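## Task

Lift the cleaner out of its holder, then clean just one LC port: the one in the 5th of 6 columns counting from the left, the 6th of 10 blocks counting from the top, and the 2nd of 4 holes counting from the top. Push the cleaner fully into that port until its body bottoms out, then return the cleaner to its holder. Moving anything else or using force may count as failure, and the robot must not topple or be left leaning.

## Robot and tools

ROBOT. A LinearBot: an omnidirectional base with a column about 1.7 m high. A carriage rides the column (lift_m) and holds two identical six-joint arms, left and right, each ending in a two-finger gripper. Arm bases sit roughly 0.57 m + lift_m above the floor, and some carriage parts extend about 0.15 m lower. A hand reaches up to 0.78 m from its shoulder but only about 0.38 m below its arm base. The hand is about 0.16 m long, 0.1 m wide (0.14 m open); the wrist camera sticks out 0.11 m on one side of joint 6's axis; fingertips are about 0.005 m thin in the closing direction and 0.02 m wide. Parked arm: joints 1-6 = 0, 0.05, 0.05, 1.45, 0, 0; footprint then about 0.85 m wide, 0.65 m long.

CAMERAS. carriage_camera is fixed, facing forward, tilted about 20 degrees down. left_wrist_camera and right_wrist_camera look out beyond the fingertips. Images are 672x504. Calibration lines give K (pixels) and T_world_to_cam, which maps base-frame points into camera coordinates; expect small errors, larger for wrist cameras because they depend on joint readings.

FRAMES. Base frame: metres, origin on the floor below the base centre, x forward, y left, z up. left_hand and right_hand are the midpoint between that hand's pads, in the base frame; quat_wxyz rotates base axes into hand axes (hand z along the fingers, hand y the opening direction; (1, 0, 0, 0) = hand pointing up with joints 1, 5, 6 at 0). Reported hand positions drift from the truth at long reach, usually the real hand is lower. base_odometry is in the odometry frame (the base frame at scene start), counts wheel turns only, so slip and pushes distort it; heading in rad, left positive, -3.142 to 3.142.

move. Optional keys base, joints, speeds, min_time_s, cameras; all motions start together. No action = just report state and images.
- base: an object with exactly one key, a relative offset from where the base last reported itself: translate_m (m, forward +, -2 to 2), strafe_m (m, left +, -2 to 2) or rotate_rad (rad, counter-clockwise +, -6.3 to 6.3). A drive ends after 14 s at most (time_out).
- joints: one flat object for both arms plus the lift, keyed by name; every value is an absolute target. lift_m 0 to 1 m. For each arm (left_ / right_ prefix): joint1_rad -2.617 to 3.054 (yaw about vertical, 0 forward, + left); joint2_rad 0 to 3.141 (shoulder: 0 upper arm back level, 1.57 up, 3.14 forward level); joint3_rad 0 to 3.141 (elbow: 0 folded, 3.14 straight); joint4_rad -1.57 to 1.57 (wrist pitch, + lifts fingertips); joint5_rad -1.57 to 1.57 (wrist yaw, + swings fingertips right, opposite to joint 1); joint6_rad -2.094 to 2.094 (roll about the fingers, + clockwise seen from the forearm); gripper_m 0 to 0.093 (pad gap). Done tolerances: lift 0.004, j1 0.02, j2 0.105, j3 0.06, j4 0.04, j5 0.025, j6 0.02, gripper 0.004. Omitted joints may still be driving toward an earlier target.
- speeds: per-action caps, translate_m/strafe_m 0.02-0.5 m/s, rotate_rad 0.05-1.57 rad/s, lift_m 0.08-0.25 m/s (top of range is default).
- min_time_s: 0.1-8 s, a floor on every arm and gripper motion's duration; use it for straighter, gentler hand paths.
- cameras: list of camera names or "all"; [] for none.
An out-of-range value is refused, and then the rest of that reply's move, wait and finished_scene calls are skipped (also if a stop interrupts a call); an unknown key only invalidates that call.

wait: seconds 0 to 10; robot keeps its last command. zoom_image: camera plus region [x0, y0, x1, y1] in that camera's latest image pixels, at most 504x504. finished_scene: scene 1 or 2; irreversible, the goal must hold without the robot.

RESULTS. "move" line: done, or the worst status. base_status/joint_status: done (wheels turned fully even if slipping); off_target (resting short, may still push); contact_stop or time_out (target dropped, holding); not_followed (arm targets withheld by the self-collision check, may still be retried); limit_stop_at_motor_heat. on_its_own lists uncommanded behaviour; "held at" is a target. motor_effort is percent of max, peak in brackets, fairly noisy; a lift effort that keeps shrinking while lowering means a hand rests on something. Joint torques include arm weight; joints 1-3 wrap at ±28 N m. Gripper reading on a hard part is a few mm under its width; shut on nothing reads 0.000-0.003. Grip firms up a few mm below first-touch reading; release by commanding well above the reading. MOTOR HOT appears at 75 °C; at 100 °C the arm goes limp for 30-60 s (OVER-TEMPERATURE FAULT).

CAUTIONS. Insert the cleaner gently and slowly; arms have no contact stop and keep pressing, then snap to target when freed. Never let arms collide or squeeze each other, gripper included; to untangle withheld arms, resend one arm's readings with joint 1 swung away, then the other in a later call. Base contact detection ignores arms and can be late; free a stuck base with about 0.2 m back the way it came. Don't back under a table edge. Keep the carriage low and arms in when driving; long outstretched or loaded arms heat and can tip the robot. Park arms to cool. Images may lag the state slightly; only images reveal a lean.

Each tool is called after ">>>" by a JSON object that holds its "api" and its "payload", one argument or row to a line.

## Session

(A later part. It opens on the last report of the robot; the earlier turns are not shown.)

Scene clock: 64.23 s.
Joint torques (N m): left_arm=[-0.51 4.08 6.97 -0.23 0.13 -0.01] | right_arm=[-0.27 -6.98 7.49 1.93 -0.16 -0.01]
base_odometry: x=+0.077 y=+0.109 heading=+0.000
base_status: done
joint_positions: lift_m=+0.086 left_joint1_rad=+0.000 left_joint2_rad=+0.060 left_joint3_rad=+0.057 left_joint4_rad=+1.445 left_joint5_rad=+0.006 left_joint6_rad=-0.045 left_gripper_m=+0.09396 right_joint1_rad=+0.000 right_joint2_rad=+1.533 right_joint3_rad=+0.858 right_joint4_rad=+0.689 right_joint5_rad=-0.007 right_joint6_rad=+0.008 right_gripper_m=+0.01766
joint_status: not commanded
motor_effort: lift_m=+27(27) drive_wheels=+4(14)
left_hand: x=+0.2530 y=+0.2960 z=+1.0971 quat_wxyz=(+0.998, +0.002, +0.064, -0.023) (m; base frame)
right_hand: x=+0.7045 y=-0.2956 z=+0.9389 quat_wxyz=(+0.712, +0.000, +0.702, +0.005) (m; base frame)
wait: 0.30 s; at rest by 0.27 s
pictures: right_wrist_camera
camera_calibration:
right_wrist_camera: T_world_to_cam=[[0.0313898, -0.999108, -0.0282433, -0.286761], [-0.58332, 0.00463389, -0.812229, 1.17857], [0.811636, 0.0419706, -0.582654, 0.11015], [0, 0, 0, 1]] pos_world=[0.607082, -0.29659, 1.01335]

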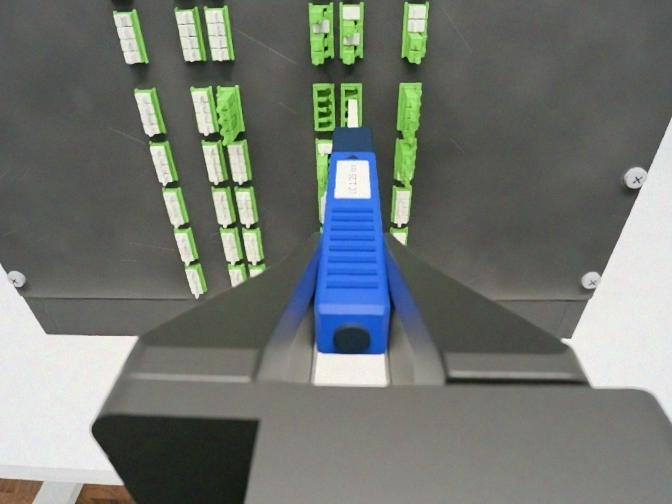

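>>> {"api": "move", "payload": {
  "base": {"translate_m":-0.002},
  "joints": {"lift_m":0.0859},
  "cameras": ["right_wrist_camera"]
}}

>>> {"api": "zoom_image", "payload": {
  "camera": "right_wrist_camera",
  "region": [340, 70, 380, 110]
}}

>>> {"api": "move", "payload": {
  "base": {"rotate_rad":0.0025},
  "cameras": []
}}

>>> {"api": "wait", "payload": {
  "seconds": 0.3,
  "cameras": ["right_wrist_camera"]
}}

>>> {"api": "zoom_image", "payload": {
  "camera": "right_wrist_camera",
  "region": [340, 70, 380, 110]
}}

Scene clock: 65.27 s.
Joint torques (N m): left_arm=[-0.39 3.93 7.1 -0.19 0.13 -0.07] | right_arm=[-0.21 -6.83 7.49 1.96 -0.16 -0.01]
move: done
base_odometry: x=+0.075 y=+0.109 heading=+0.000
base_status: done
joint_positions: lift_m=+0.086 left_joint1_rad=+0.000 left_joint2_rad=+0.060 left_joint3_rad=+0.057 left_joint4_rad=+1.444 left_joint5_rad=+0.006 left_joint6_rad=-0.045 left_gripper_m=+0.09396 right_joint1_rad=+0.000 right_joint2_rad=+1.533 right_joint3_rad=+0.858 right_joint4_rad=+0.689 right_joint5_rad=-0.007 right_joint6_rad=+0.008 right_gripper_m=+0.01766
joint_status: all done
motor_effort: lift_m=+26(27) drive_wheels=-1(10)
left_hand: x=+0.2531 y=+0.2960 z=+1.0967 quat_wxyz=(+0.998, +0.002, +0.065, -0.023) (m; base frame)
right_hand: x=+0.7045 y=-0.2956 z=+0.9384 quat_wxyz=(+0.712, +0.000, +0.702, +0.005) (m; base frame)
pictures: right_wrist_camera
camera_calibration:
right_wrist_camera: T_world_to_cam=[[0.0313791, -0.999108, -0.0282544, -0.286757], [-0.583613, 0.004634, -0.812019, 1.17813], [0.811426, 0.0419701, -0.582947, 0.110283], [0, 0, 0, 1]] pos_world=[0.607082, -0.29659, 1.01285]

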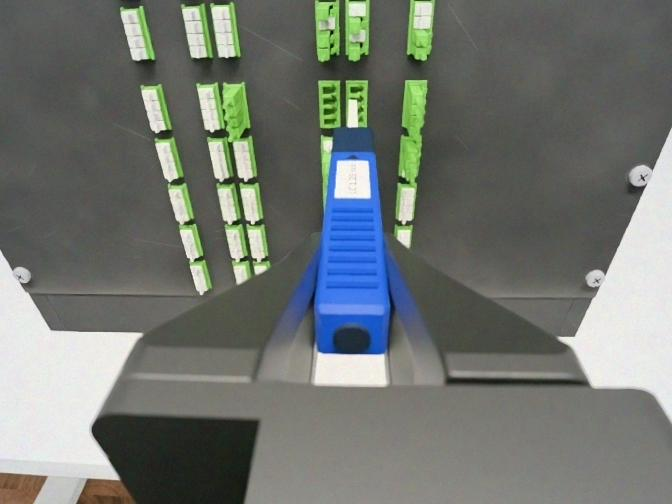

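Scaled by 12.600.

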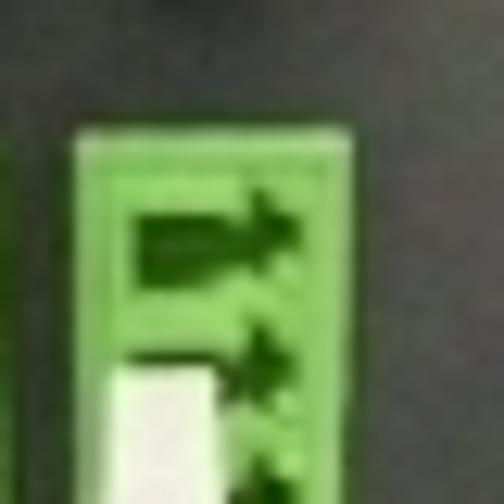

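Scene clock: 65.67 s.
Joint torques (N m): left_arm=[-0.39 4.15 6.89 -0.17 0.06 -0.06] | right_arm=[-0.14 -6.94 7.46 1.94 -0.16 -0.01]
move: done
base_odometry: x=+0.075 y=+0.109 heading=+0.001
base_status: done
joint_positions: lift_m=+0.086 left_joint1_rad=+0.000 left_joint2_rad=+0.060 left_joint3_rad=+0.057 left_joint4_rad=+1.444 left_joint5_rad=+0.006 left_joint6_rad=-0.045 left_gripper_m=+0.09396 right_joint1_rad=+0.000 right_joint2_rad=+1.533 right_joint3_rad=+0.858 right_joint4_rad=+0.689 right_joint5_rad=-0.007 right_joint6_rad=+0.008 right_gripper_m=+0.01766
joint_status: not commanded
motor_effort: lift_m=+26(27) drive_wheels=-5(6)
left_hand: x=+0.2531 y=+0.2960 z=+1.0967 quat_wxyz=(+0.998, +0.002, +0.065, -0.023) (m; base frame)
right_hand: x=+0.7045 y=-0.2956 z=+0.9384 quat_wxyz=(+0.712, +0.000, +0.702, +0.005) (m; base frame)
pictures: none
No camera images: "cameras" was empty.

Scene clock: 65.97 s.
Joint torques (N m): left_arm=[-0.54 4.04 7.02 -0.19 0.07 -0.04] | right_arm=[-0.18 -6.9 7.51 1.95 -0.16 -0.01]
base_odometry: x=+0.075 y=+0.109 heading=+0.001
base_status: done
joint_positions: lift_m=+0.086 left_joint1_rad=+0.000 left_joint2_rad=+0.060 left_joint3_rad=+0.057 left_joint4_rad=+1.444 left_joint5_rad=+0.006 left_joint6_rad=-0.045 left_gripper_m=+0.09396 right_joint1_rad=+0.000 right_joint2_rad=+1.533 right_joint3_rad=+0.858 right_joint4_rad=+0.689 right_joint5_rad=-0.007 right_joint6_rad=+0.008 right_gripper_m=+0.01766
joint_status: not commanded
motor_effort: lift_m=+26(27) drive_wheels=-5(6)
left_hand: x=+0.2531 y=+0.2960 z=+1.0967 quat_wxyz=(+0.998, +0.002, +0.065, -0.023) (m; base frame)
right_hand: x=+0.7045 y=-0.2956 z=+0.9384 quat_wxyz=(+0.712, +0.000, +0.702, +0.005) (m; base frame)
wait: 0.30 s; at rest by 0.27 s
pictures: right_wrist_camera
camera_calibration:
right_wrist_camera: T_world_to_cam=[[0.0313791, -0.999108, -0.0282544, -0.286757], [-0.583613, 0.004634, -0.812019, 1.17813], [0.811426, 0.0419701, -0.582947, 0.110283], [0, 0, 0, 1]] pos_world=[0.607082, -0.29659, 1.01285]

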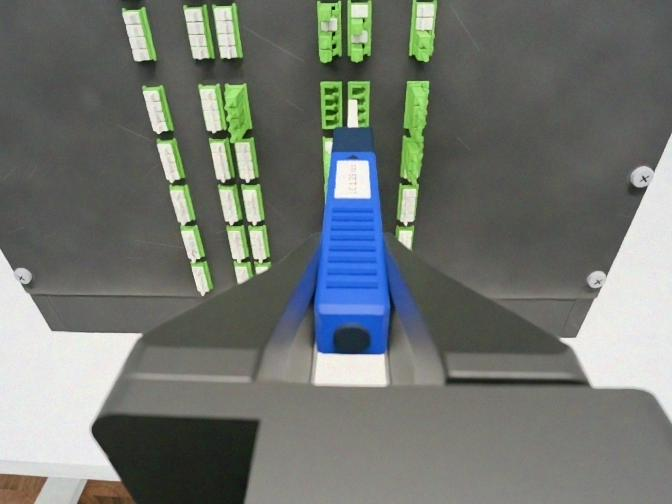

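Scaled by 12.600.

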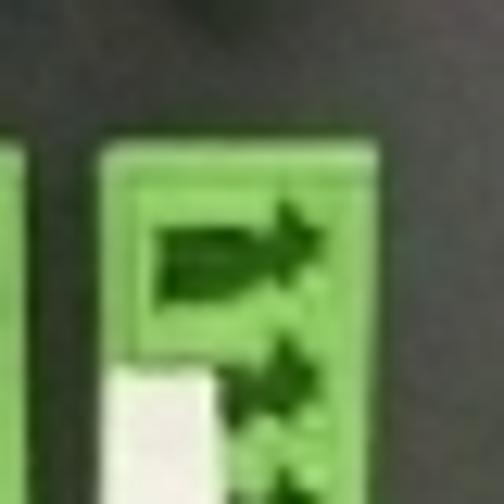

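>>> {"api": "move", "payload": {
  "base": {"translate_m":0.0015},
  "cameras": []
}}

>>> {"api": "wait", "payload": {
  "seconds": 0.3,
  "cameras": ["right_wrist_camera"]
}}

>>> {"api": "zoom_image", "payload": {
  "camera": "right_wrist_camera",
  "region": [340, 70, 380, 110]
}}

Scene clock: 68.33 s.
Joint torques (N m): left_arm=[-0.31 3.99 6.97 -0.18 0.12 -0.02] | right_arm=[-0.18 -6.86 7.46 1.92 -0.16 -0.01]
move: done
base_odometry: x=+0.077 y=+0.109 heading=+0.001
base_status: done
joint_positions: lift_m=+0.086 left_joint1_rad=+0.000 left_joint2_rad=+0.060 left_joint3_rad=+0.057 left_joint4_rad=+1.444 left_joint5_rad=+0.006 left_joint6_rad=-0.045 left_gripper_m=+0.09396 right_joint1_rad=+0.000 right_joint2_rad=+1.533 right_joint3_rad=+0.858 right_joint4_rad=+0.689 right_joint5_rad=-0.007 right_joint6_rad=+0.008 right_gripper_m=+0.01766
joint_status: not commanded
motor_effort: lift_m=+26(27) drive_wheels=-5(11)
left_hand: x=+0.2531 y=+0.2960 z=+1.0967 quat_wxyz=(+0.998, +0.002, +0.065, -0.023) (m; base frame)
right_hand: x=+0.7045 y=-0.2956 z=+0.9385 quat_wxyz=(+0.712, +0.000, +0.702, +0.005) (m; base frame)
pictures: none
No camera images: "cameras" was empty.

Scene clock: 68.63 s.
Joint torques (N m): left_arm=[-0.4 3.99 7.21 -0.25 0.12 -0.02] | right_arm=[-0.24 -6.94 7.49 1.96 -0.17 -0.01]
base_odometry: x=+0.077 y=+0.109 heading=+0.001
base_status: done
joint_positions: lift_m=+0.086 left_joint1_rad=+0.000 left_joint2_rad=+0.060 left_joint3_rad=+0.057 left_joint4_rad=+1.444 left_joint5_rad=+0.006 left_joint6_rad=-0.045 left_gripper_m=+0.09396 right_joint1_rad=+0.000 right_joint2_rad=+1.533 right_joint3_rad=+0.858 right_joint4_rad=+0.689 right_joint5_rad=-0.007 right_joint6_rad=+0.008 right_gripper_m=+0.01766
joint_status: not commanded
motor_effort: lift_m=+26(27) drive_wheels=+5(11)
left_hand: x=+0.2531 y=+0.2960 z=+1.0967 quat_wxyz=(+0.998, +0.002, +0.065, -0.023) (m; base frame)
right_hand: x=+0.7045 y=-0.2956 z=+0.9385 quat_wxyz=(+0.712, +0.000, +0.702, +0.005) (m; base frame)
wait: 0.30 s; at rest by 0.27 s
pictures: right_wrist_camera
camera_calibration:
right_wrist_camera: T_world_to_cam=[[0.0313898, -0.999108, -0.0282433, -0.286772], [-0.58332, 0.00463389, -0.812229, 1.17824], [0.811636, 0.0419706, -0.582654, 0.109917], [0, 0, 0, 1]] pos_world=[0.607082, -0.29659, 1.01295]

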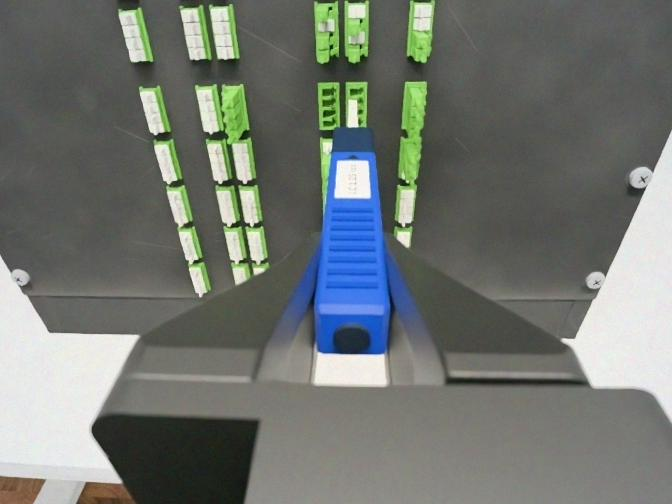

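Scaled by 12.600.

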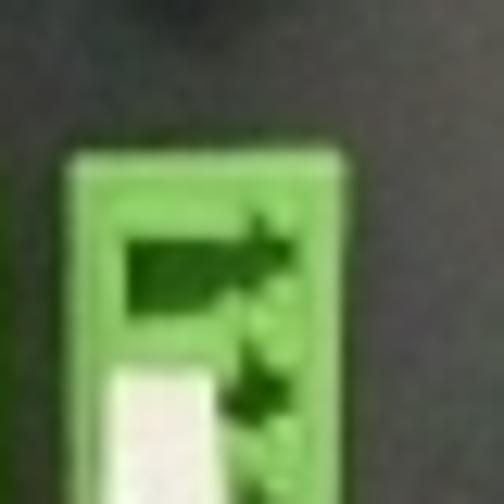

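>>> {"api": "move", "payload": {
  "base": {"translate_m":0.001},
  "cameras": []
}}

>>> {"api": "wait", "payload": {
  "seconds": 0.3,
  "cameras": ["right_wrist_camera"]
}}

>>> {"api": "zoom_image", "payload": {
  "camera": "right_wrist_camera",
  "region": [340, 70, 380, 110]
}}

Scene clock: 69.40 s.
Joint torques (N m): left_arm=[-0.43 3.95 7.01 -0.17 0.13 -0.02] | right_arm=[-0.2 -6.94 7.42 1.93 -0.16 -0.01]
move: done
base_odometry: x=+0.078 y=+0.109 heading=+0.000
base_status: done
joint_positions: lift_m=+0.086 left_joint1_rad=+0.000 left_joint2_rad=+0.060 left_joint3_rad=+0.057 left_joint4_rad=+1.444 left_joint5_rad=+0.006 left_joint6_rad=-0.045 left_gripper_m=+0.09396 right_joint1_rad=+0.000 right_joint2_rad=+1.533 right_joint3_rad=+0.858 right_joint4_rad=+0.690 right_joint5_rad=-0.007 right_joint6_rad=+0.008 right_gripper_m=+0.01766
joint_status: not commanded
motor_effort: lift_m=+26(26) drive_wheels=+4(12)
left_hand: x=+0.2532 y=+0.2960 z=+1.0967 quat_wxyz=(+0.998, +0.002, +0.065, -0.023) (m; base frame)
right_hand: x=+0.7045 y=-0.2956 z=+0.9386 quat_wxyz=(+0.712, +0.000, +0.702, +0.005) (m; base frame)
pictures: none
No camera images: "cameras" was empty.

Scene clock: 69.70 s.
Joint torques (N m): left_arm=[-0.38 3.86 7.01 -0.23 0.11 -0.04] | right_arm=[-0.18 -6.87 7.47 1.94 -0.16 -0.01]
base_odometry: x=+0.078 y=+0.109 heading=+0.000
base_status: done
joint_positions: lift_m=+0.086 left_joint1_rad=+0.000 left_joint2_rad=+0.060 left_joint3_rad=+0.057 left_joint4_rad=+1.444 left_joint5_rad=+0.006 left_joint6_rad=-0.045 left_gripper_m=+0.09396 right_joint1_rad=+0.000 right_joint2_rad=+1.533 right_joint3_rad=+0.858 right_joint4_rad=+0.690 right_joint5_rad=-0.007 right_joint6_rad=+0.008 right_gripper_m=+0.01766
joint_status: not commanded
motor_effort: lift_m=+26(26) drive_wheels=-4(12)
left_hand: x=+0.2532 y=+0.2960 z=+1.0967 quat_wxyz=(+0.998, +0.002, +0.065, -0.023) (m; base frame)
right_hand: x=+0.7045 y=-0.2956 z=+0.9386 quat_wxyz=(+0.712, +0.000, +0.702, +0.005) (m; base frame)
wait: 0.30 s; at rest by 0.27 s
pictures: right_wrist_camera
camera_calibration:
right_wrist_camera: T_world_to_cam=[[0.0314004, -0.999108, -0.0282322, -0.286784], [-0.583026, 0.00463379, -0.81244, 1.1783], [0.811846, 0.0419711, -0.582361, 0.109633], [0, 0, 0, 1]] pos_world=[0.606982, -0.29659, 1.01305]

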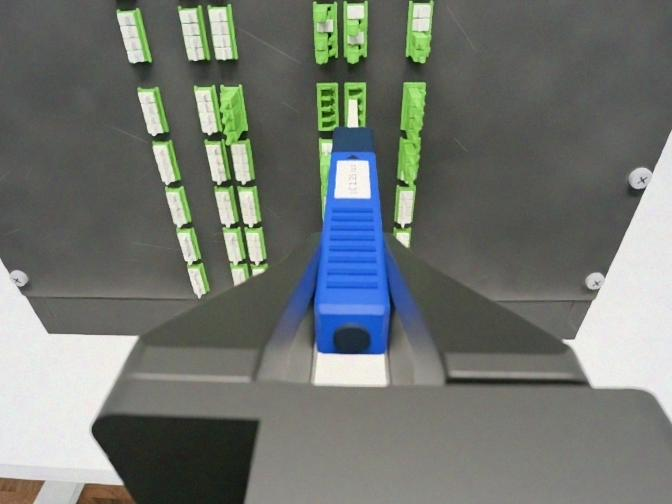

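Scaled by 12.600.

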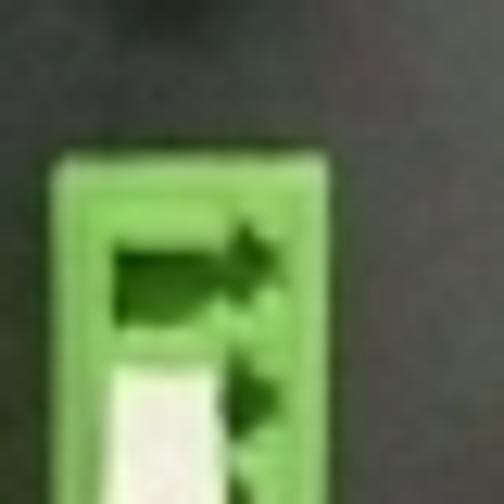

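>>> {"api": "move", "payload": {
  "joints": {"lift_m":0.0853},
  "cameras": ["right_wrist_camera"]
}}

>>> {"api": "zoom_image", "payload": {
  "camera": "right_wrist_camera",
  "region": [340, 70, 380, 110]
}}

Scene clock: 70.10 s.
Joint torques (N m): left_arm=[-0.39 3.9 7.1 -0.28 0.11 0] | right_arm=[-0.1 -6.95 7.47 1.94 -0.16 -0.01]
move: done
base_odometry: x=+0.078 y=+0.109 heading=+0.000
base_status: not commanded
joint_positions: lift_m=+0.085 left_joint1_rad=+0.000 left_joint2_rad=+0.060 left_joint3_rad=+0.057 left_joint4_rad=+1.444 left_joint5_rad=+0.006 left_joint6_rad=-0.045 left_gripper_m=+0.09396 right_joint1_rad=+0.000 right_joint2_rad=+1.533 right_joint3_rad=+0.858 right_joint4_rad=+0.690 right_joint5_rad=-0.007 right_joint6_rad=+0.008 right_gripper_m=+0.01766
joint_status: all done
motor_effort: lift_m=+26(27) drive_wheels=+4(4)
left_hand: x=+0.2532 y=+0.2960 z=+1.0961 quat_wxyz=(+0.998, +0.002, +0.065, -0.023) (m; base frame)
right_hand: x=+0.7045 y=-0.2956 z=+0.9381 quat_wxyz=(+0.712, +0.000, +0.702, +0.005) (m; base frame)
pictures: right_wrist_camera
camera_calibration:
right_wrist_camera: T_world_to_cam=[[0.0314077, -0.999108, -0.0282192, -0.286818], [-0.582686, 0.00463657, -0.812684, 1.17786], [0.81209, 0.0419675, -0.582021, 0.10879], [0, 0, 0, 1]] pos_world=[0.606983, -0.29659, 1.01245]

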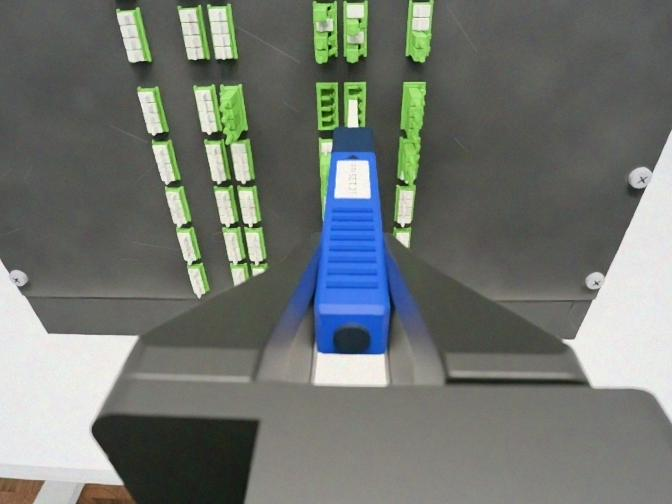

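Scaled by 12.600.

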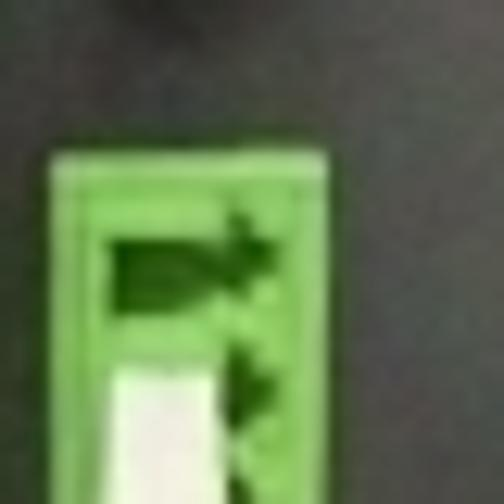

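>>> {"api": "move", "payload": {
  "base": {"translate_m":0.0015},
  "cameras": []
}}

>>> {"api": "wait", "payload": {
  "seconds": 0.3,
  "cameras": ["right_wrist_camera"]
}}

>>> {"api": "zoom_image", "payload": {
  "camera": "right_wrist_camera",
  "region": [340, 70, 380, 110]
}}

Scene clock: 70.77 s.
Joint torques (N m): left_arm=[-0.54 4.18 6.9 -0.18 0.11 -0.04] | right_arm=[-0.16 -6.89 7.49 1.95 -0.16 -0.01]
move: done
base_odometry: x=+0.079 y=+0.108 heading=+0.000
base_status: done
joint_positions: lift_m=+0.085 left_joint1_rad=+0.000 left_joint2_rad=+0.060 left_joint3_rad=+0.057 left_joint4_rad=+1.444 left_joint5_rad=+0.006 left_joint6_rad=-0.045 left_gripper_m=+0.09396 right_joint1_rad=+0.000 right_joint2_rad=+1.533 right_joint3_rad=+0.858 right_joint4_rad=+0.690 right_joint5_rad=-0.007 right_joint6_rad=+0.008 right_gripper_m=+0.01766
joint_status: not commanded
motor_effort: lift_m=+26(26) drive_wheels=+5(10)
left_hand: x=+0.2533 y=+0.2960 z=+1.0961 quat_wxyz=(+0.998, +0.002, +0.065, -0.023) (m; base frame)
right_hand: x=+0.7045 y=-0.2956 z=+0.9381 quat_wxyz=(+0.712, +0.000, +0.702, +0.005) (m; base frame)
pictures: none
No camera images: "cameras" was empty.

Scene clock: 71.07 s.
Joint torques (N m): left_arm=[-0.49 4.15 7.01 -0.23 0.09 -0.02] | right_arm=[-0.08 -6.89 7.46 1.92 -0.17 -0.01]
base_odometry: x=+0.079 y=+0.108 heading=+0.000
base_status: done
joint_positions: lift_m=+0.085 left_joint1_rad=+0.000 left_joint2_rad=+0.060 left_joint3_rad=+0.057 left_joint4_rad=+1.444 left_joint5_rad=+0.006 left_joint6_rad=-0.045 left_gripper_m=+0.09396 right_joint1_rad=+0.000 right_joint2_rad=+1.533 right_joint3_rad=+0.858 right_joint4_rad=+0.690 right_joint5_rad=-0.007 right_joint6_rad=+0.008 right_gripper_m=+0.01766
joint_status: not commanded
motor_effort: lift_m=+26(26) drive_wheels=+5(10)
left_hand: x=+0.2533 y=+0.2960 z=+1.0961 quat_wxyz=(+0.998, +0.002, +0.065, -0.023) (m; base frame)
right_hand: x=+0.7045 y=-0.2956 z=+0.9381 quat_wxyz=(+0.712, +0.000, +0.702, +0.005) (m; base frame)
wait: 0.30 s; at rest by 0.27 s
pictures: right_wrist_camera
camera_calibration:
right_wrist_camera: T_world_to_cam=[[0.0314077, -0.999108, -0.0282192, -0.286818], [-0.582686, 0.00463657, -0.812684, 1.17786], [0.81209, 0.0419675, -0.582021, 0.10879], [0, 0, 0, 1]] pos_world=[0.606983, -0.29659, 1.01245]

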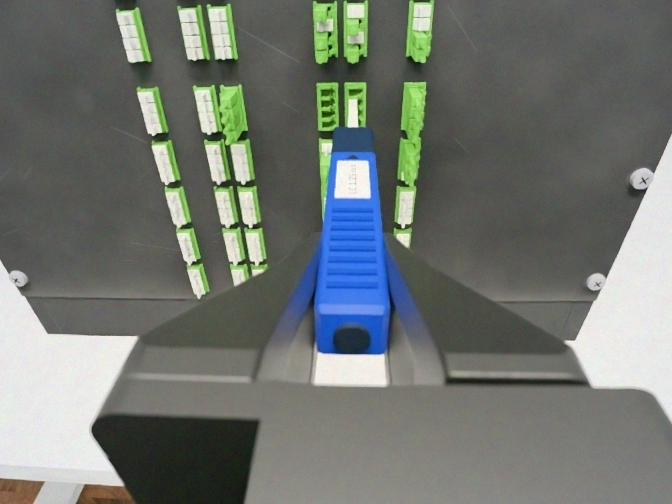

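Scaled by 12.600.

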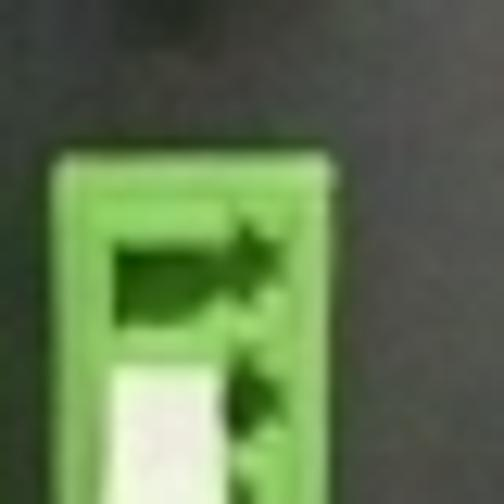

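>>> {"api": "move", "payload": {
  "joints": {"lift_m":0.0848},
  "cameras": []
}}

>>> {"api": "move", "payload": {
  "base": {"translate_m":0.0015},
  "cameras": []
}}

>>> {"api": "wait", "payload": {
  "seconds": 0.3,
  "cameras": ["right_wrist_camera"]
}}

>>> {"api": "zoom_image", "payload": {
  "camera": "right_wrist_camera",
  "region": [340, 70, 380, 110]
}}

Scene clock: 71.60 s.
Joint torques (N m): left_arm=[-0.47 4.05 6.89 -0.11 0.12 -0.03] | right_arm=[-0.16 -6.91 7.43 1.93 -0.17 -0.01]
move: done
base_odometry: x=+0.079 y=+0.108 heading=+0.000
base_status: not commanded
joint_positions: lift_m=+0.085 left_joint1_rad=+0.000 left_joint2_rad=+0.060 left_joint3_rad=+0.057 left_joint4_rad=+1.444 left_joint5_rad=+0.006 left_joint6_rad=-0.045 left_gripper_m=+0.09396 right_joint1_rad=+0.000 right_joint2_rad=+1.533 right_joint3_rad=+0.858 right_joint4_rad=+0.690 right_joint5_rad=-0.007 right_joint6_rad=+0.008 right_gripper_m=+0.01766
joint_status: all done
motor_effort: lift_m=+26(27) drive_wheels=+5(5)
left_hand: x=+0.2533 y=+0.2960 z=+1.0956 quat_wxyz=(+0.998, +0.002, +0.065, -0.023) (m; base frame)
right_hand: x=+0.7045 y=-0.2956 z=+0.9376 quat_wxyz=(+0.712, +0.000, +0.702, +0.005) (m; base frame)
pictures: none
No camera images: "cameras" was empty.

Scene clock: 72.23 s.
Joint torques (N m): left_arm=[-0.46 4.03 7.24 -0.14 0.07 -0.01] | right_arm=[-0.23 -6.84 7.49 1.94 -0.17 -0.01]
move: done
base_odometry: x=+0.080 y=+0.108 heading=-0.001
base_status: done
joint_positions: lift_m=+0.085 left_joint1_rad=+0.000 left_joint2_rad=+0.060 left_joint3_rad=+0.057 left_joint4_rad=+1.444 left_joint5_rad=+0.006 left_joint6_rad=-0.045 left_gripper_m=+0.09396 right_joint1_rad=+0.000 right_joint2_rad=+1.533 right_joint3_rad=+0.858 right_joint4_rad=+0.690 right_joint5_rad=-0.007 right_joint6_rad=+0.008 right_gripper_m=+0.01766
joint_status: not commanded
motor_effort: lift_m=+26(26) drive_wheels=+6(13)
left_hand: x=+0.2533 y=+0.2960 z=+1.0956 quat_wxyz=(+0.998, +0.002, +0.065, -0.023) (m; base frame)
right_hand: x=+0.7045 y=-0.2956 z=+0.9376 quat_wxyz=(+0.712, +0.000, +0.702, +0.005) (m; base frame)
pictures: none
No camera images: "cameras" was empty.

Scene clock: 72.53 s.
Joint torques (N m): left_arm=[-0.42 4.11 6.98 -0.13 0.11 0.01] | right_arm=[-0.13 -6.79 7.51 1.94 -0.17 -0.02]
base_odometry: x=+0.080 y=+0.108 heading=-0.001
base_status: done
joint_positions: lift_m=+0.085 left_joint1_rad=+0.000 left_joint2_rad=+0.060 left_joint3_rad=+0.057 left_joint4_rad=+1.444 left_joint5_rad=+0.006 left_joint6_rad=-0.045 left_gripper_m=+0.09396 right_joint1_rad=+0.000 right_joint2_rad=+1.533 right_joint3_rad=+0.858 right_joint4_rad=+0.690 right_joint5_rad=-0.007 right_joint6_rad=+0.008 right_gripper_m=+0.01766
joint_status: not commanded
motor_effort: lift_m=+26(26) drive_wheels=+6(13)
left_hand: x=+0.2533 y=+0.2960 z=+1.0956 quat_wxyz=(+0.998, +0.002, +0.065, -0.023) (m; base frame)
right_hand: x=+0.7045 y=-0.2956 z=+0.9376 quat_wxyz=(+0.712, +0.000, +0.702, +0.005) (m; base frame)
wait: 0.30 s; at rest by 0.27 s
pictures: right_wrist_camera
camera_calibration:
right_wrist_camera: T_world_to_cam=[[0.0314077, -0.999108, -0.0282192, -0.286833], [-0.582686, 0.00463657, -0.812684, 1.17745], [0.81209, 0.0419675, -0.582021, 0.108499], [0, 0, 0, 1]] pos_world=[0.606983, -0.29659, 1.01195]

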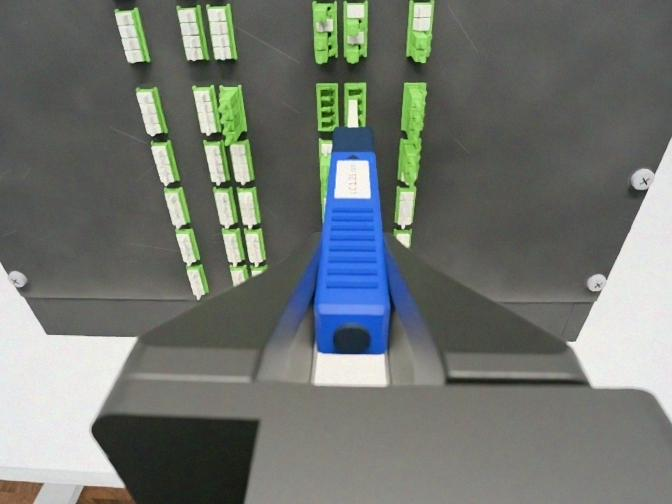

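Scaled by 12.600.

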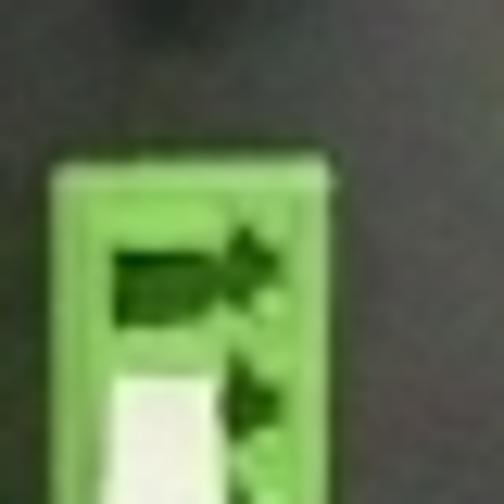

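>>> {"api": "move", "payload": {
  "base": {"translate_m":0.002},
  "cameras": []
}}

>>> {"api": "wait", "payload": {
  "seconds": 0.3,
  "cameras": ["right_wrist_camera"]
}}

>>> {"api": "zoom_image", "payload": {
  "camera": "right_wrist_camera",
  "region": [330, 80, 380, 130]
}}

Scene clock: 73.40 s.
Joint torques (N m): left_arm=[-0.39 3.95 6.99 -0.23 0.13 -0.05] | right_arm=[-0.17 -6.86 7.51 1.94 -0.15 -0.01]
move: done
base_odometry: x=+0.082 y=+0.108 heading=-0.001
base_status: done
joint_positions: lift_m=+0.085 left_joint1_rad=+0.000 left_joint2_rad=+0.060 left_joint3_rad=+0.057 left_joint4_rad=+1.445 left_joint5_rad=+0.006 left_joint6_rad=-0.045 left_gripper_m=+0.09396 right_joint1_rad=+0.000 right_joint2_rad=+1.533 right_joint3_rad=+0.858 right_joint4_rad=+0.690 right_joint5_rad=-0.007 right_joint6_rad=+0.008 right_gripper_m=+0.01766
joint_status: not commanded
motor_effort: lift_m=+26(26) drive_wheels=+7(14)
left_hand: x=+0.2529 y=+0.2960 z=+1.0956 quat_wxyz=(+0.998, +0.002, +0.064, -0.023) (m; base frame)
right_hand: x=+0.7045 y=-0.2956 z=+0.9376 quat_wxyz=(+0.712, +0.000, +0.702, +0.005) (m; base frame)
pictures: none
No camera images: "cameras" was empty.

Scene clock: 73.70 s.
Joint torques (N m): left_arm=[-0.42 4.01 7.12 -0.23 0.13 0] | right_arm=[-0.18 -6.95 7.49 1.94 -0.16 -0.01]
base_odometry: x=+0.082 y=+0.108 heading=-0.001
base_status: done
joint_positions: lift_m=+0.085 left_joint1_rad=+0.000 left_joint2_rad=+0.060 left_joint3_rad=+0.057 left_joint4_rad=+1.445 left_joint5_rad=+0.006 left_joint6_rad=-0.045 left_gripper_m=+0.09396 right_joint1_rad=+0.000 right_joint2_rad=+1.533 right_joint3_rad=+0.858 right_joint4_rad=+0.690 right_joint5_rad=-0.007 right_joint6_rad=+0.008 right_gripper_m=+0.01766
joint_status: not commanded
motor_effort: lift_m=+26(26) drive_wheels=+7(14)
left_hand: x=+0.2529 y=+0.2960 z=+1.0956 quat_wxyz=(+0.998, +0.002, +0.064, -0.023) (m; base frame)
right_hand: x=+0.7045 y=-0.2956 z=+0.9376 quat_wxyz=(+0.712, +0.000, +0.702, +0.005) (m; base frame)
wait: 0.30 s; at rest by 0.27 s
pictures: right_wrist_camera
camera_calibration:
right_wrist_camera: T_world_to_cam=[[0.0314077, -0.999108, -0.0282192, -0.286833], [-0.582686, 0.00463657, -0.812684, 1.17745], [0.81209, 0.0419675, -0.582021, 0.108499], [0, 0, 0, 1]] pos_world=[0.606983, -0.29659, 1.01195]

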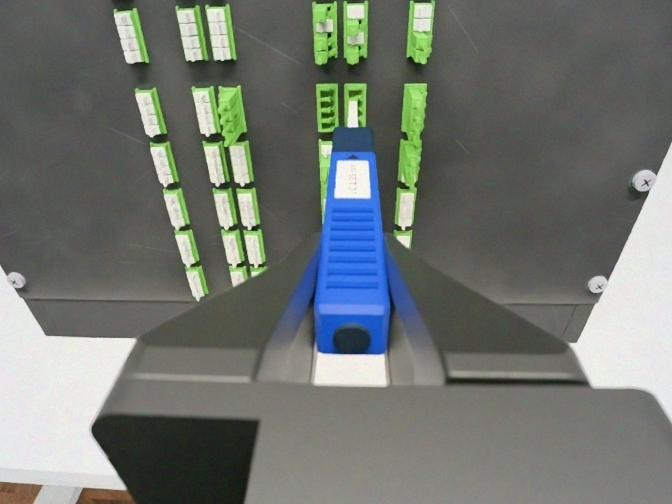

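Scaled by 10.080.

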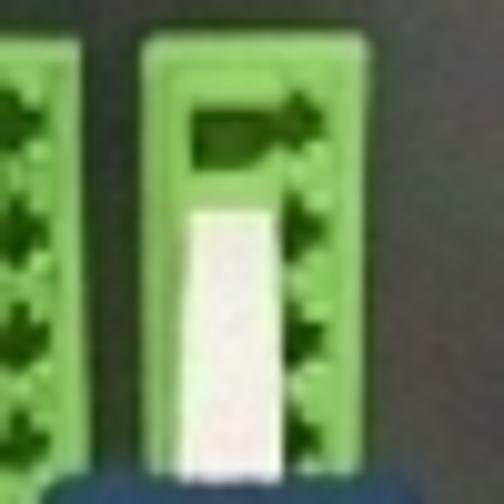

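>>> {"api": "move", "payload": {
  "base": {"translate_m":0.004},
  "cameras": []
}}

>>> {"api": "wait", "payload": {
  "seconds": 0.3,
  "cameras": ["right_wrist_camera"]
}}

>>> {"api": "zoom_image", "payload": {
  "camera": "right_wrist_camera",
  "region": [330, 80, 380, 130]
}}

Scene clock: 74.47 s.
Joint torques (N m): left_arm=[-0.54 4.15 7.25 -0.24 0.08 -0.02] | right_arm=[-0.24 -6.86 7.53 1.93 -0.14 -0.01]
move: done
base_odometry: x=+0.086 y=+0.107 heading=-0.002
base_status: done
joint_positions: lift_m=+0.085 left_joint1_rad=+0.000 left_joint2_rad=+0.060 left_joint3_rad=+0.057 left_joint4_rad=+1.445 left_joint5_rad=+0.006 left_joint6_rad=-0.045 left_gripper_m=+0.09396 right_joint1_rad=+0.000 right_joint2_rad=+1.533 right_joint3_rad=+0.858 right_joint4_rad=+0.690 right_joint5_rad=-0.010 right_joint6_rad=+0.008 right_gripper_m=+0.01766
joint_status: not commanded
motor_effort: lift_m=+26(26) drive_wheels=+8(17)
left_hand: x=+0.2529 y=+0.2960 z=+1.0956 quat_wxyz=(+0.998, +0.002, +0.064, -0.023) (m; base frame)
right_hand: x=+0.7045 y=-0.2951 z=+0.9376 quat_wxyz=(+0.712, -0.001, +0.702, +0.006) (m; base frame)
pictures: none
No camera images: "cameras" was empty.

Scene clock: 74.77 s.
Joint torques (N m): left_arm=[-0.47 4.07 6.76 -0.22 0.11 -0.07] | right_arm=[-0.17 -6.87 7.45 1.94 -0.13 -0.01]
base_odometry: x=+0.086 y=+0.107 heading=-0.002
base_status: done
joint_positions: lift_m=+0.085 left_joint1_rad=+0.000 left_joint2_rad=+0.060 left_joint3_rad=+0.057 left_joint4_rad=+1.445 left_joint5_rad=+0.006 left_joint6_rad=-0.045 left_gripper_m=+0.09396 right_joint1_rad=+0.000 right_joint2_rad=+1.533 right_joint3_rad=+0.858 right_joint4_rad=+0.690 right_joint5_rad=-0.010 right_joint6_rad=+0.008 right_gripper_m=+0.01766
joint_status: not commanded
motor_effort: lift_m=+26(26) drive_wheels=+8(17)
left_hand: x=+0.2529 y=+0.2960 z=+1.0956 quat_wxyz=(+0.998, +0.002, +0.064, -0.023) (m; base frame)
right_hand: x=+0.7045 y=-0.2951 z=+0.9376 quat_wxyz=(+0.712, -0.001, +0.702, +0.006) (m; base frame)
wait: 0.30 s; at rest by 0.27 s
pictures: right_wrist_camera
camera_calibration:
right_wrist_camera: T_world_to_cam=[[0.034072, -0.99902, -0.028265, -0.288175], [-0.582729, 0.00311821, -0.812661, 1.177], [0.811952, 0.0441598, -0.582051, 0.109255], [0, 0, 0, 1]] pos_world=[0.606982, -0.296387, 1.01195]

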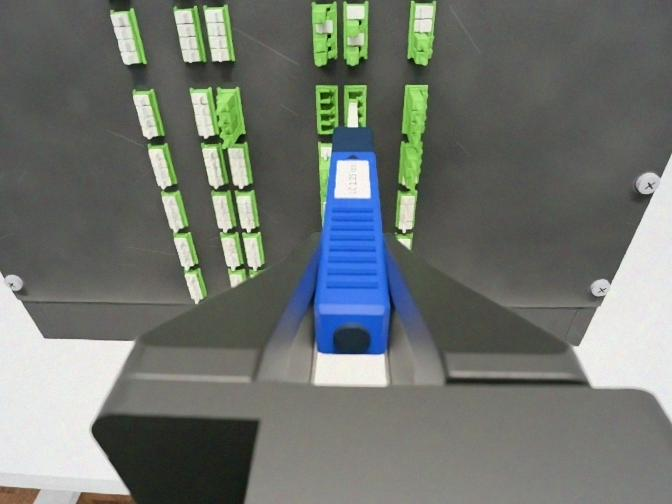

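Scaled by 10.080.

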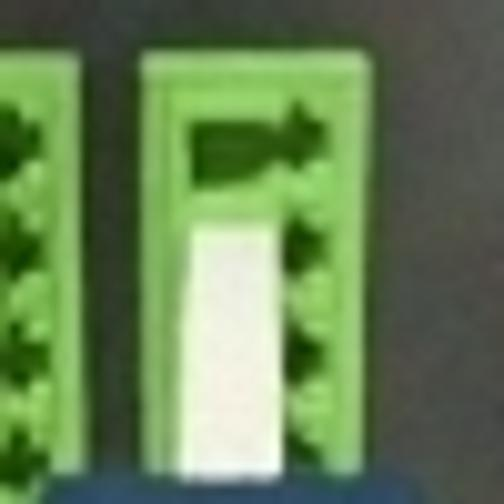

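>>> {"api": "move", "payload": {
  "base": {"translate_m":0.007},
  "speeds": {"translate_m":0.03},
  "cameras": []
}}

>>> {"api": "wait", "payload": {
  "seconds": 0.3,
  "cameras": ["right_wrist_camera"]
}}

>>> {"api": "zoom_image", "payload": {
  "camera": "right_wrist_camera",
  "region": [320, 80, 390, 150]
}}

Scene clock: 75.63 s.
Joint torques (N m): left_arm=[-0.31 3.95 6.9 -0.26 0.13 -0.01] | right_arm=[-0.2 -6.9 7.54 1.94 -0.12 -0.01]
move: done
base_odometry: x=+0.093 y=+0.107 heading=-0.003
base_status: done
joint_positions: lift_m=+0.085 left_joint1_rad=+0.000 left_joint2_rad=+0.060 left_joint3_rad=+0.057 left_joint4_rad=+1.446 left_joint5_rad=+0.006 left_joint6_rad=-0.045 left_gripper_m=+0.09396 right_joint1_rad=+0.001 right_joint2_rad=+1.533 right_joint3_rad=+0.857 right_joint4_rad=+0.690 right_joint5_rad=-0.011 right_joint6_rad=+0.008 right_gripper_m=+0.01766
joint_status: not commanded
motor_effort: lift_m=+26(26) drive_wheels=+8(16)
left_hand: x=+0.2527 y=+0.2960 z=+1.0956 quat_wxyz=(+0.998, +0.002, +0.064, -0.023) (m; base frame)
right_hand: x=+0.7044 y=-0.2947 z=+0.9374 quat_wxyz=(+0.712, -0.002, +0.702, +0.007) (m; base frame)
pictures: none
No camera images: "cameras" was empty.

Scene clock: 75.93 s.
Joint torques (N m): left_arm=[-0.46 4.03 6.97 -0.26 0.13 -0.03] | right_arm=[-0.21 -7.01 7.5 1.93 -0.12 -0.01]
base_odometry: x=+0.093 y=+0.107 heading=-0.003
base_status: done
joint_positions: lift_m=+0.085 left_joint1_rad=+0.000 left_joint2_rad=+0.060 left_joint3_rad=+0.057 left_joint4_rad=+1.446 left_joint5_rad=+0.006 left_joint6_rad=-0.045 left_gripper_m=+0.09396 right_joint1_rad=+0.001 right_joint2_rad=+1.533 right_joint3_rad=+0.857 right_joint4_rad=+0.690 right_joint5_rad=-0.011 right_joint6_rad=+0.008 right_gripper_m=+0.01766
joint_status: not commanded
motor_effort: lift_m=+26(26) drive_wheels=+8(16)
left_hand: x=+0.2527 y=+0.2960 z=+1.0956 quat_wxyz=(+0.998, +0.002, +0.064, -0.023) (m; base frame)
right_hand: x=+0.7044 y=-0.2947 z=+0.9374 quat_wxyz=(+0.712, -0.002, +0.702, +0.007) (m; base frame)
wait: 0.30 s; at rest by 0.27 s
pictures: right_wrist_camera
camera_calibration:
right_wrist_camera: T_world_to_cam=[[0.0355613, -0.998969, -0.0282359, -0.288894], [-0.583035, 0.00220894, -0.812444, 1.17662], [0.811669, 0.0453541, -0.582355, 0.110021], [0, 0, 0, 1]] pos_world=[0.606981, -0.296185, 1.01185]

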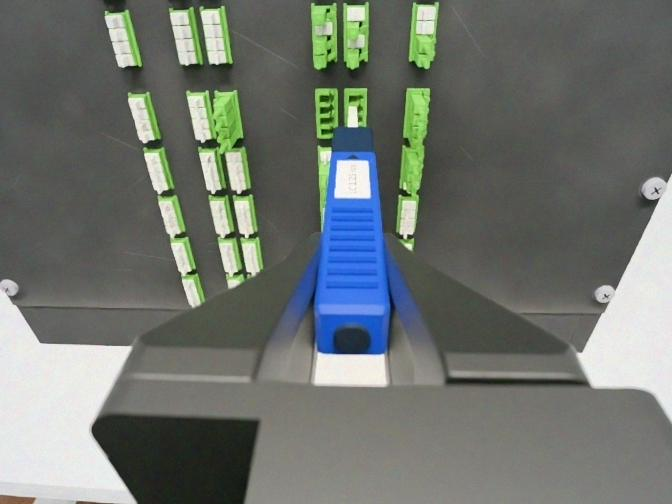

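Scaled by 7.200.

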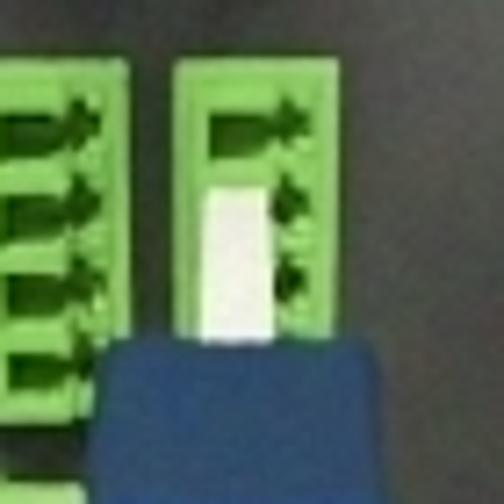

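>>> {"api": "move", "payload": {
  "base": {"translate_m":0.008},
  "speeds": {"translate_m":0.03},
  "cameras": ["right_wrist_camera"]
}}

>>> {"api": "zoom_image", "payload": {
  "camera": "right_wrist_camera",
  "region": [320, 80, 390, 150]
}}

Scene clock: 76.93 s.
Joint torques (N m): left_arm=[-0.64 3.97 7.05 -0.17 0.05 -0.02] | right_arm=[-0.18 -6.94 7.51 1.94 -0.09 -0.01]
move: done
base_odometry: x=+0.101 y=+0.107 heading=-0.004
base_status: done
joint_positions: lift_m=+0.085 left_joint1_rad=+0.000 left_joint2_rad=+0.060 left_joint3_rad=+0.057 left_joint4_rad=+1.446 left_joint5_rad=+0.006 left_joint6_rad=-0.045 left_gripper_m=+0.09396 right_joint1_rad=+0.001 right_joint2_rad=+1.533 right_joint3_rad=+0.857 right_joint4_rad=+0.690 right_joint5_rad=-0.014 right_joint6_rad=+0.008 right_gripper_m=+0.01766
joint_status: not commanded
motor_effort: lift_m=+26(26) drive_wheels=+8(14)
left_hand: x=+0.2526 y=+0.2960 z=+1.0957 quat_wxyz=(+0.998, +0.002, +0.064, -0.023) (m; base frame)
right_hand: x=+0.7044 y=-0.2942 z=+0.9374 quat_wxyz=(+0.712, -0.003, +0.702, +0.008) (m; base frame)
pictures: right_wrist_camera
camera_calibration:
right_wrist_camera: T_world_to_cam=[[0.0386418, -0.998855, -0.0282049, -0.290559], [-0.583006, 0.000387615, -0.812468, 1.17608], [0.811548, 0.0478389, -0.582324, 0.11079], [0, 0, 0, 1]] pos_world=[0.60698, -0.295982, 1.01185]

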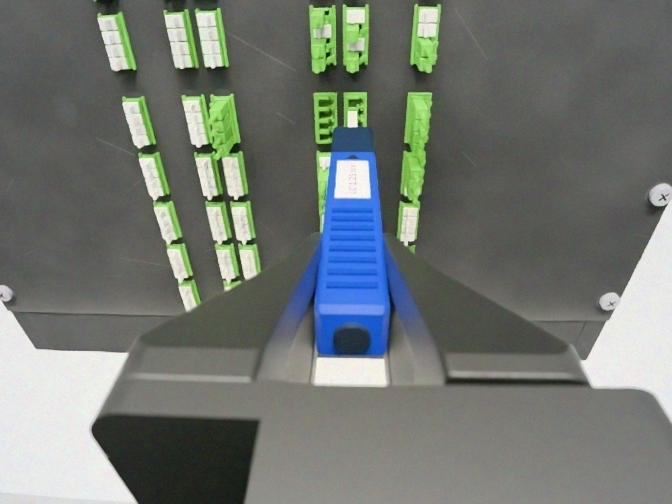

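Scaled by 7.200.

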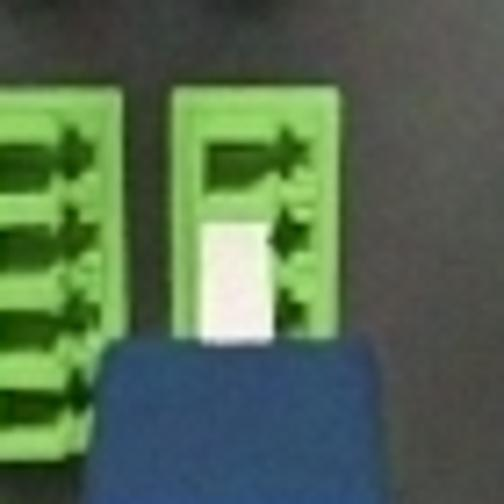

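>>> {"api": "move", "payload": {
  "base": {"translate_m":0.008},
  "speeds": {"translate_m":0.03},
  "cameras": ["right_wrist_camera"]
}}

>>> {"api": "zoom_image", "payload": {
  "camera": "right_wrist_camera",
  "region": [320, 80, 390, 150]
}}

Scene clock: 77.73 s.
Joint torques (N m): left_arm=[-0.4 4.08 7.23 -0.23 0.11 -0.06] | right_arm=[-0.2 -4.56 9.36 1.94 -0.05 -0.01]
move: done
base_odometry: x=+0.109 y=+0.106 heading=-0.005
base_status: done
joint_positions: lift_m=+0.085 left_joint1_rad=+0.000 left_joint2_rad=+0.060 left_joint3_rad=+0.057 left_joint4_rad=+1.447 left_joint5_rad=+0.006 left_joint6_rad=-0.045 left_gripper_m=+0.09396 right_joint1_rad=+0.001 right_joint2_rad=+1.512 right_joint3_rad=+0.838 right_joint4_rad=+0.690 right_joint5_rad=-0.018 right_joint6_rad=+0.008 right_gripper_m=+0.01766
joint_status: not commanded
motor_effort: lift_m=+26(26) drive_wheels=+10(18)
left_hand: x=+0.2526 y=+0.2960 z=+1.0957 quat_wxyz=(+0.998, +0.002, +0.063, -0.023) (m; base frame)
right_hand: x=+0.6990 y=-0.2936 z=+0.9376 quat_wxyz=(+0.712, -0.004, +0.702, +0.009) (m; base frame)
pictures: right_wrist_camera
camera_calibration:
right_wrist_camera: T_world_to_cam=[[0.0421102, -0.998716, -0.0281565, -0.292135], [-0.582352, -0.00163564, -0.812935, 1.17244], [0.811845, 0.0506299, -0.581673, 0.115286], [0, 0, 0, 1]] pos_world=[0.601479, -0.295679, 1.01195]

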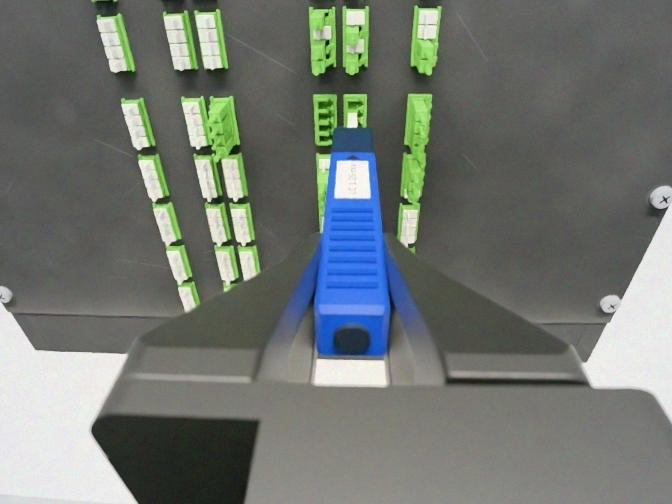

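Scaled by 7.200.

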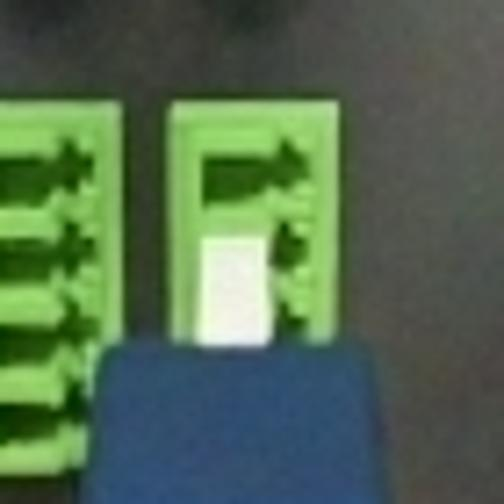

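>>> {"api": "move", "payload": {
  "base": {"translate_m":0.004},
  "speeds": {"translate_m":0.03},
  "cameras": ["right_wrist_camera"]
}}

>>> {"api": "zoom_image", "payload": {
  "camera": "right_wrist_camera",
  "region": [320, 80, 390, 150]
}}

Scene clock: 78.50 s.
Joint torques (N m): left_arm=[-0.66 3.99 7.06 -0.21 0.12 -0.01] | right_arm=[-0.21 -3.17 10.11 2.01 -0.01 -0.01]
move: done
base_odometry: x=+0.113 y=+0.106 heading=-0.005
base_status: done
joint_positions: lift_m=+0.085 left_joint1_rad=+0.000 left_joint2_rad=+0.060 left_joint3_rad=+0.057 left_joint4_rad=+1.447 left_joint5_rad=+0.006 left_joint6_rad=-0.045 left_gripper_m=+0.09396 right_joint1_rad=+0.001 right_joint2_rad=+1.499 right_joint3_rad=+0.828 right_joint4_rad=+0.683 right_joint5_rad=-0.021 right_joint6_rad=+0.008 right_gripper_m=+0.01766
joint_status: not commanded
motor_effort: lift_m=+26(26) drive_wheels=+11(22)
left_hand: x=+0.2526 y=+0.2960 z=+1.0957 quat_wxyz=(+0.998, +0.002, +0.063, -0.023) (m; base frame)
right_hand: x=+0.6960 y=-0.2930 z=+0.9377 quat_wxyz=(+0.711, -0.005, +0.703, +0.011) (m; base frame)
pictures: right_wrist_camera
camera_calibration:
right_wrist_camera: T_world_to_cam=[[0.0458212, -0.998554, -0.0281115, -0.293925], [-0.584197, -0.00395895, -0.811602, 1.17012], [0.810318, 0.0536113, -0.583533, 0.121398], [0, 0, 0, 1]] pos_world=[0.598677, -0.295375, 1.01225]

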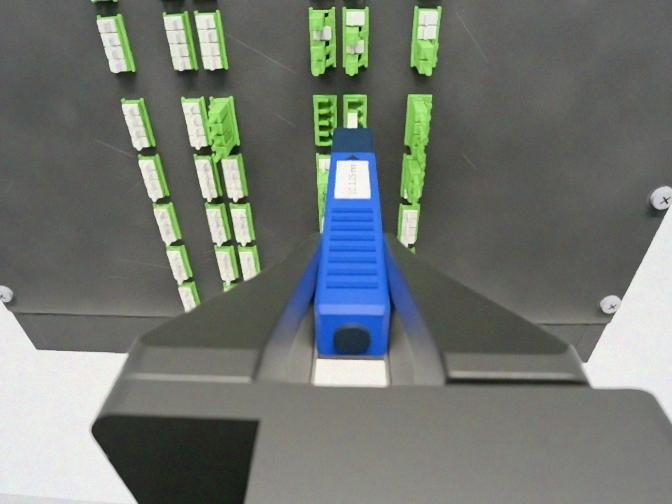

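Scaled by 7.200.

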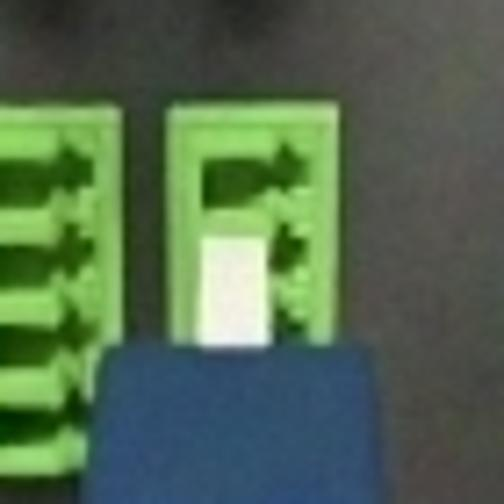

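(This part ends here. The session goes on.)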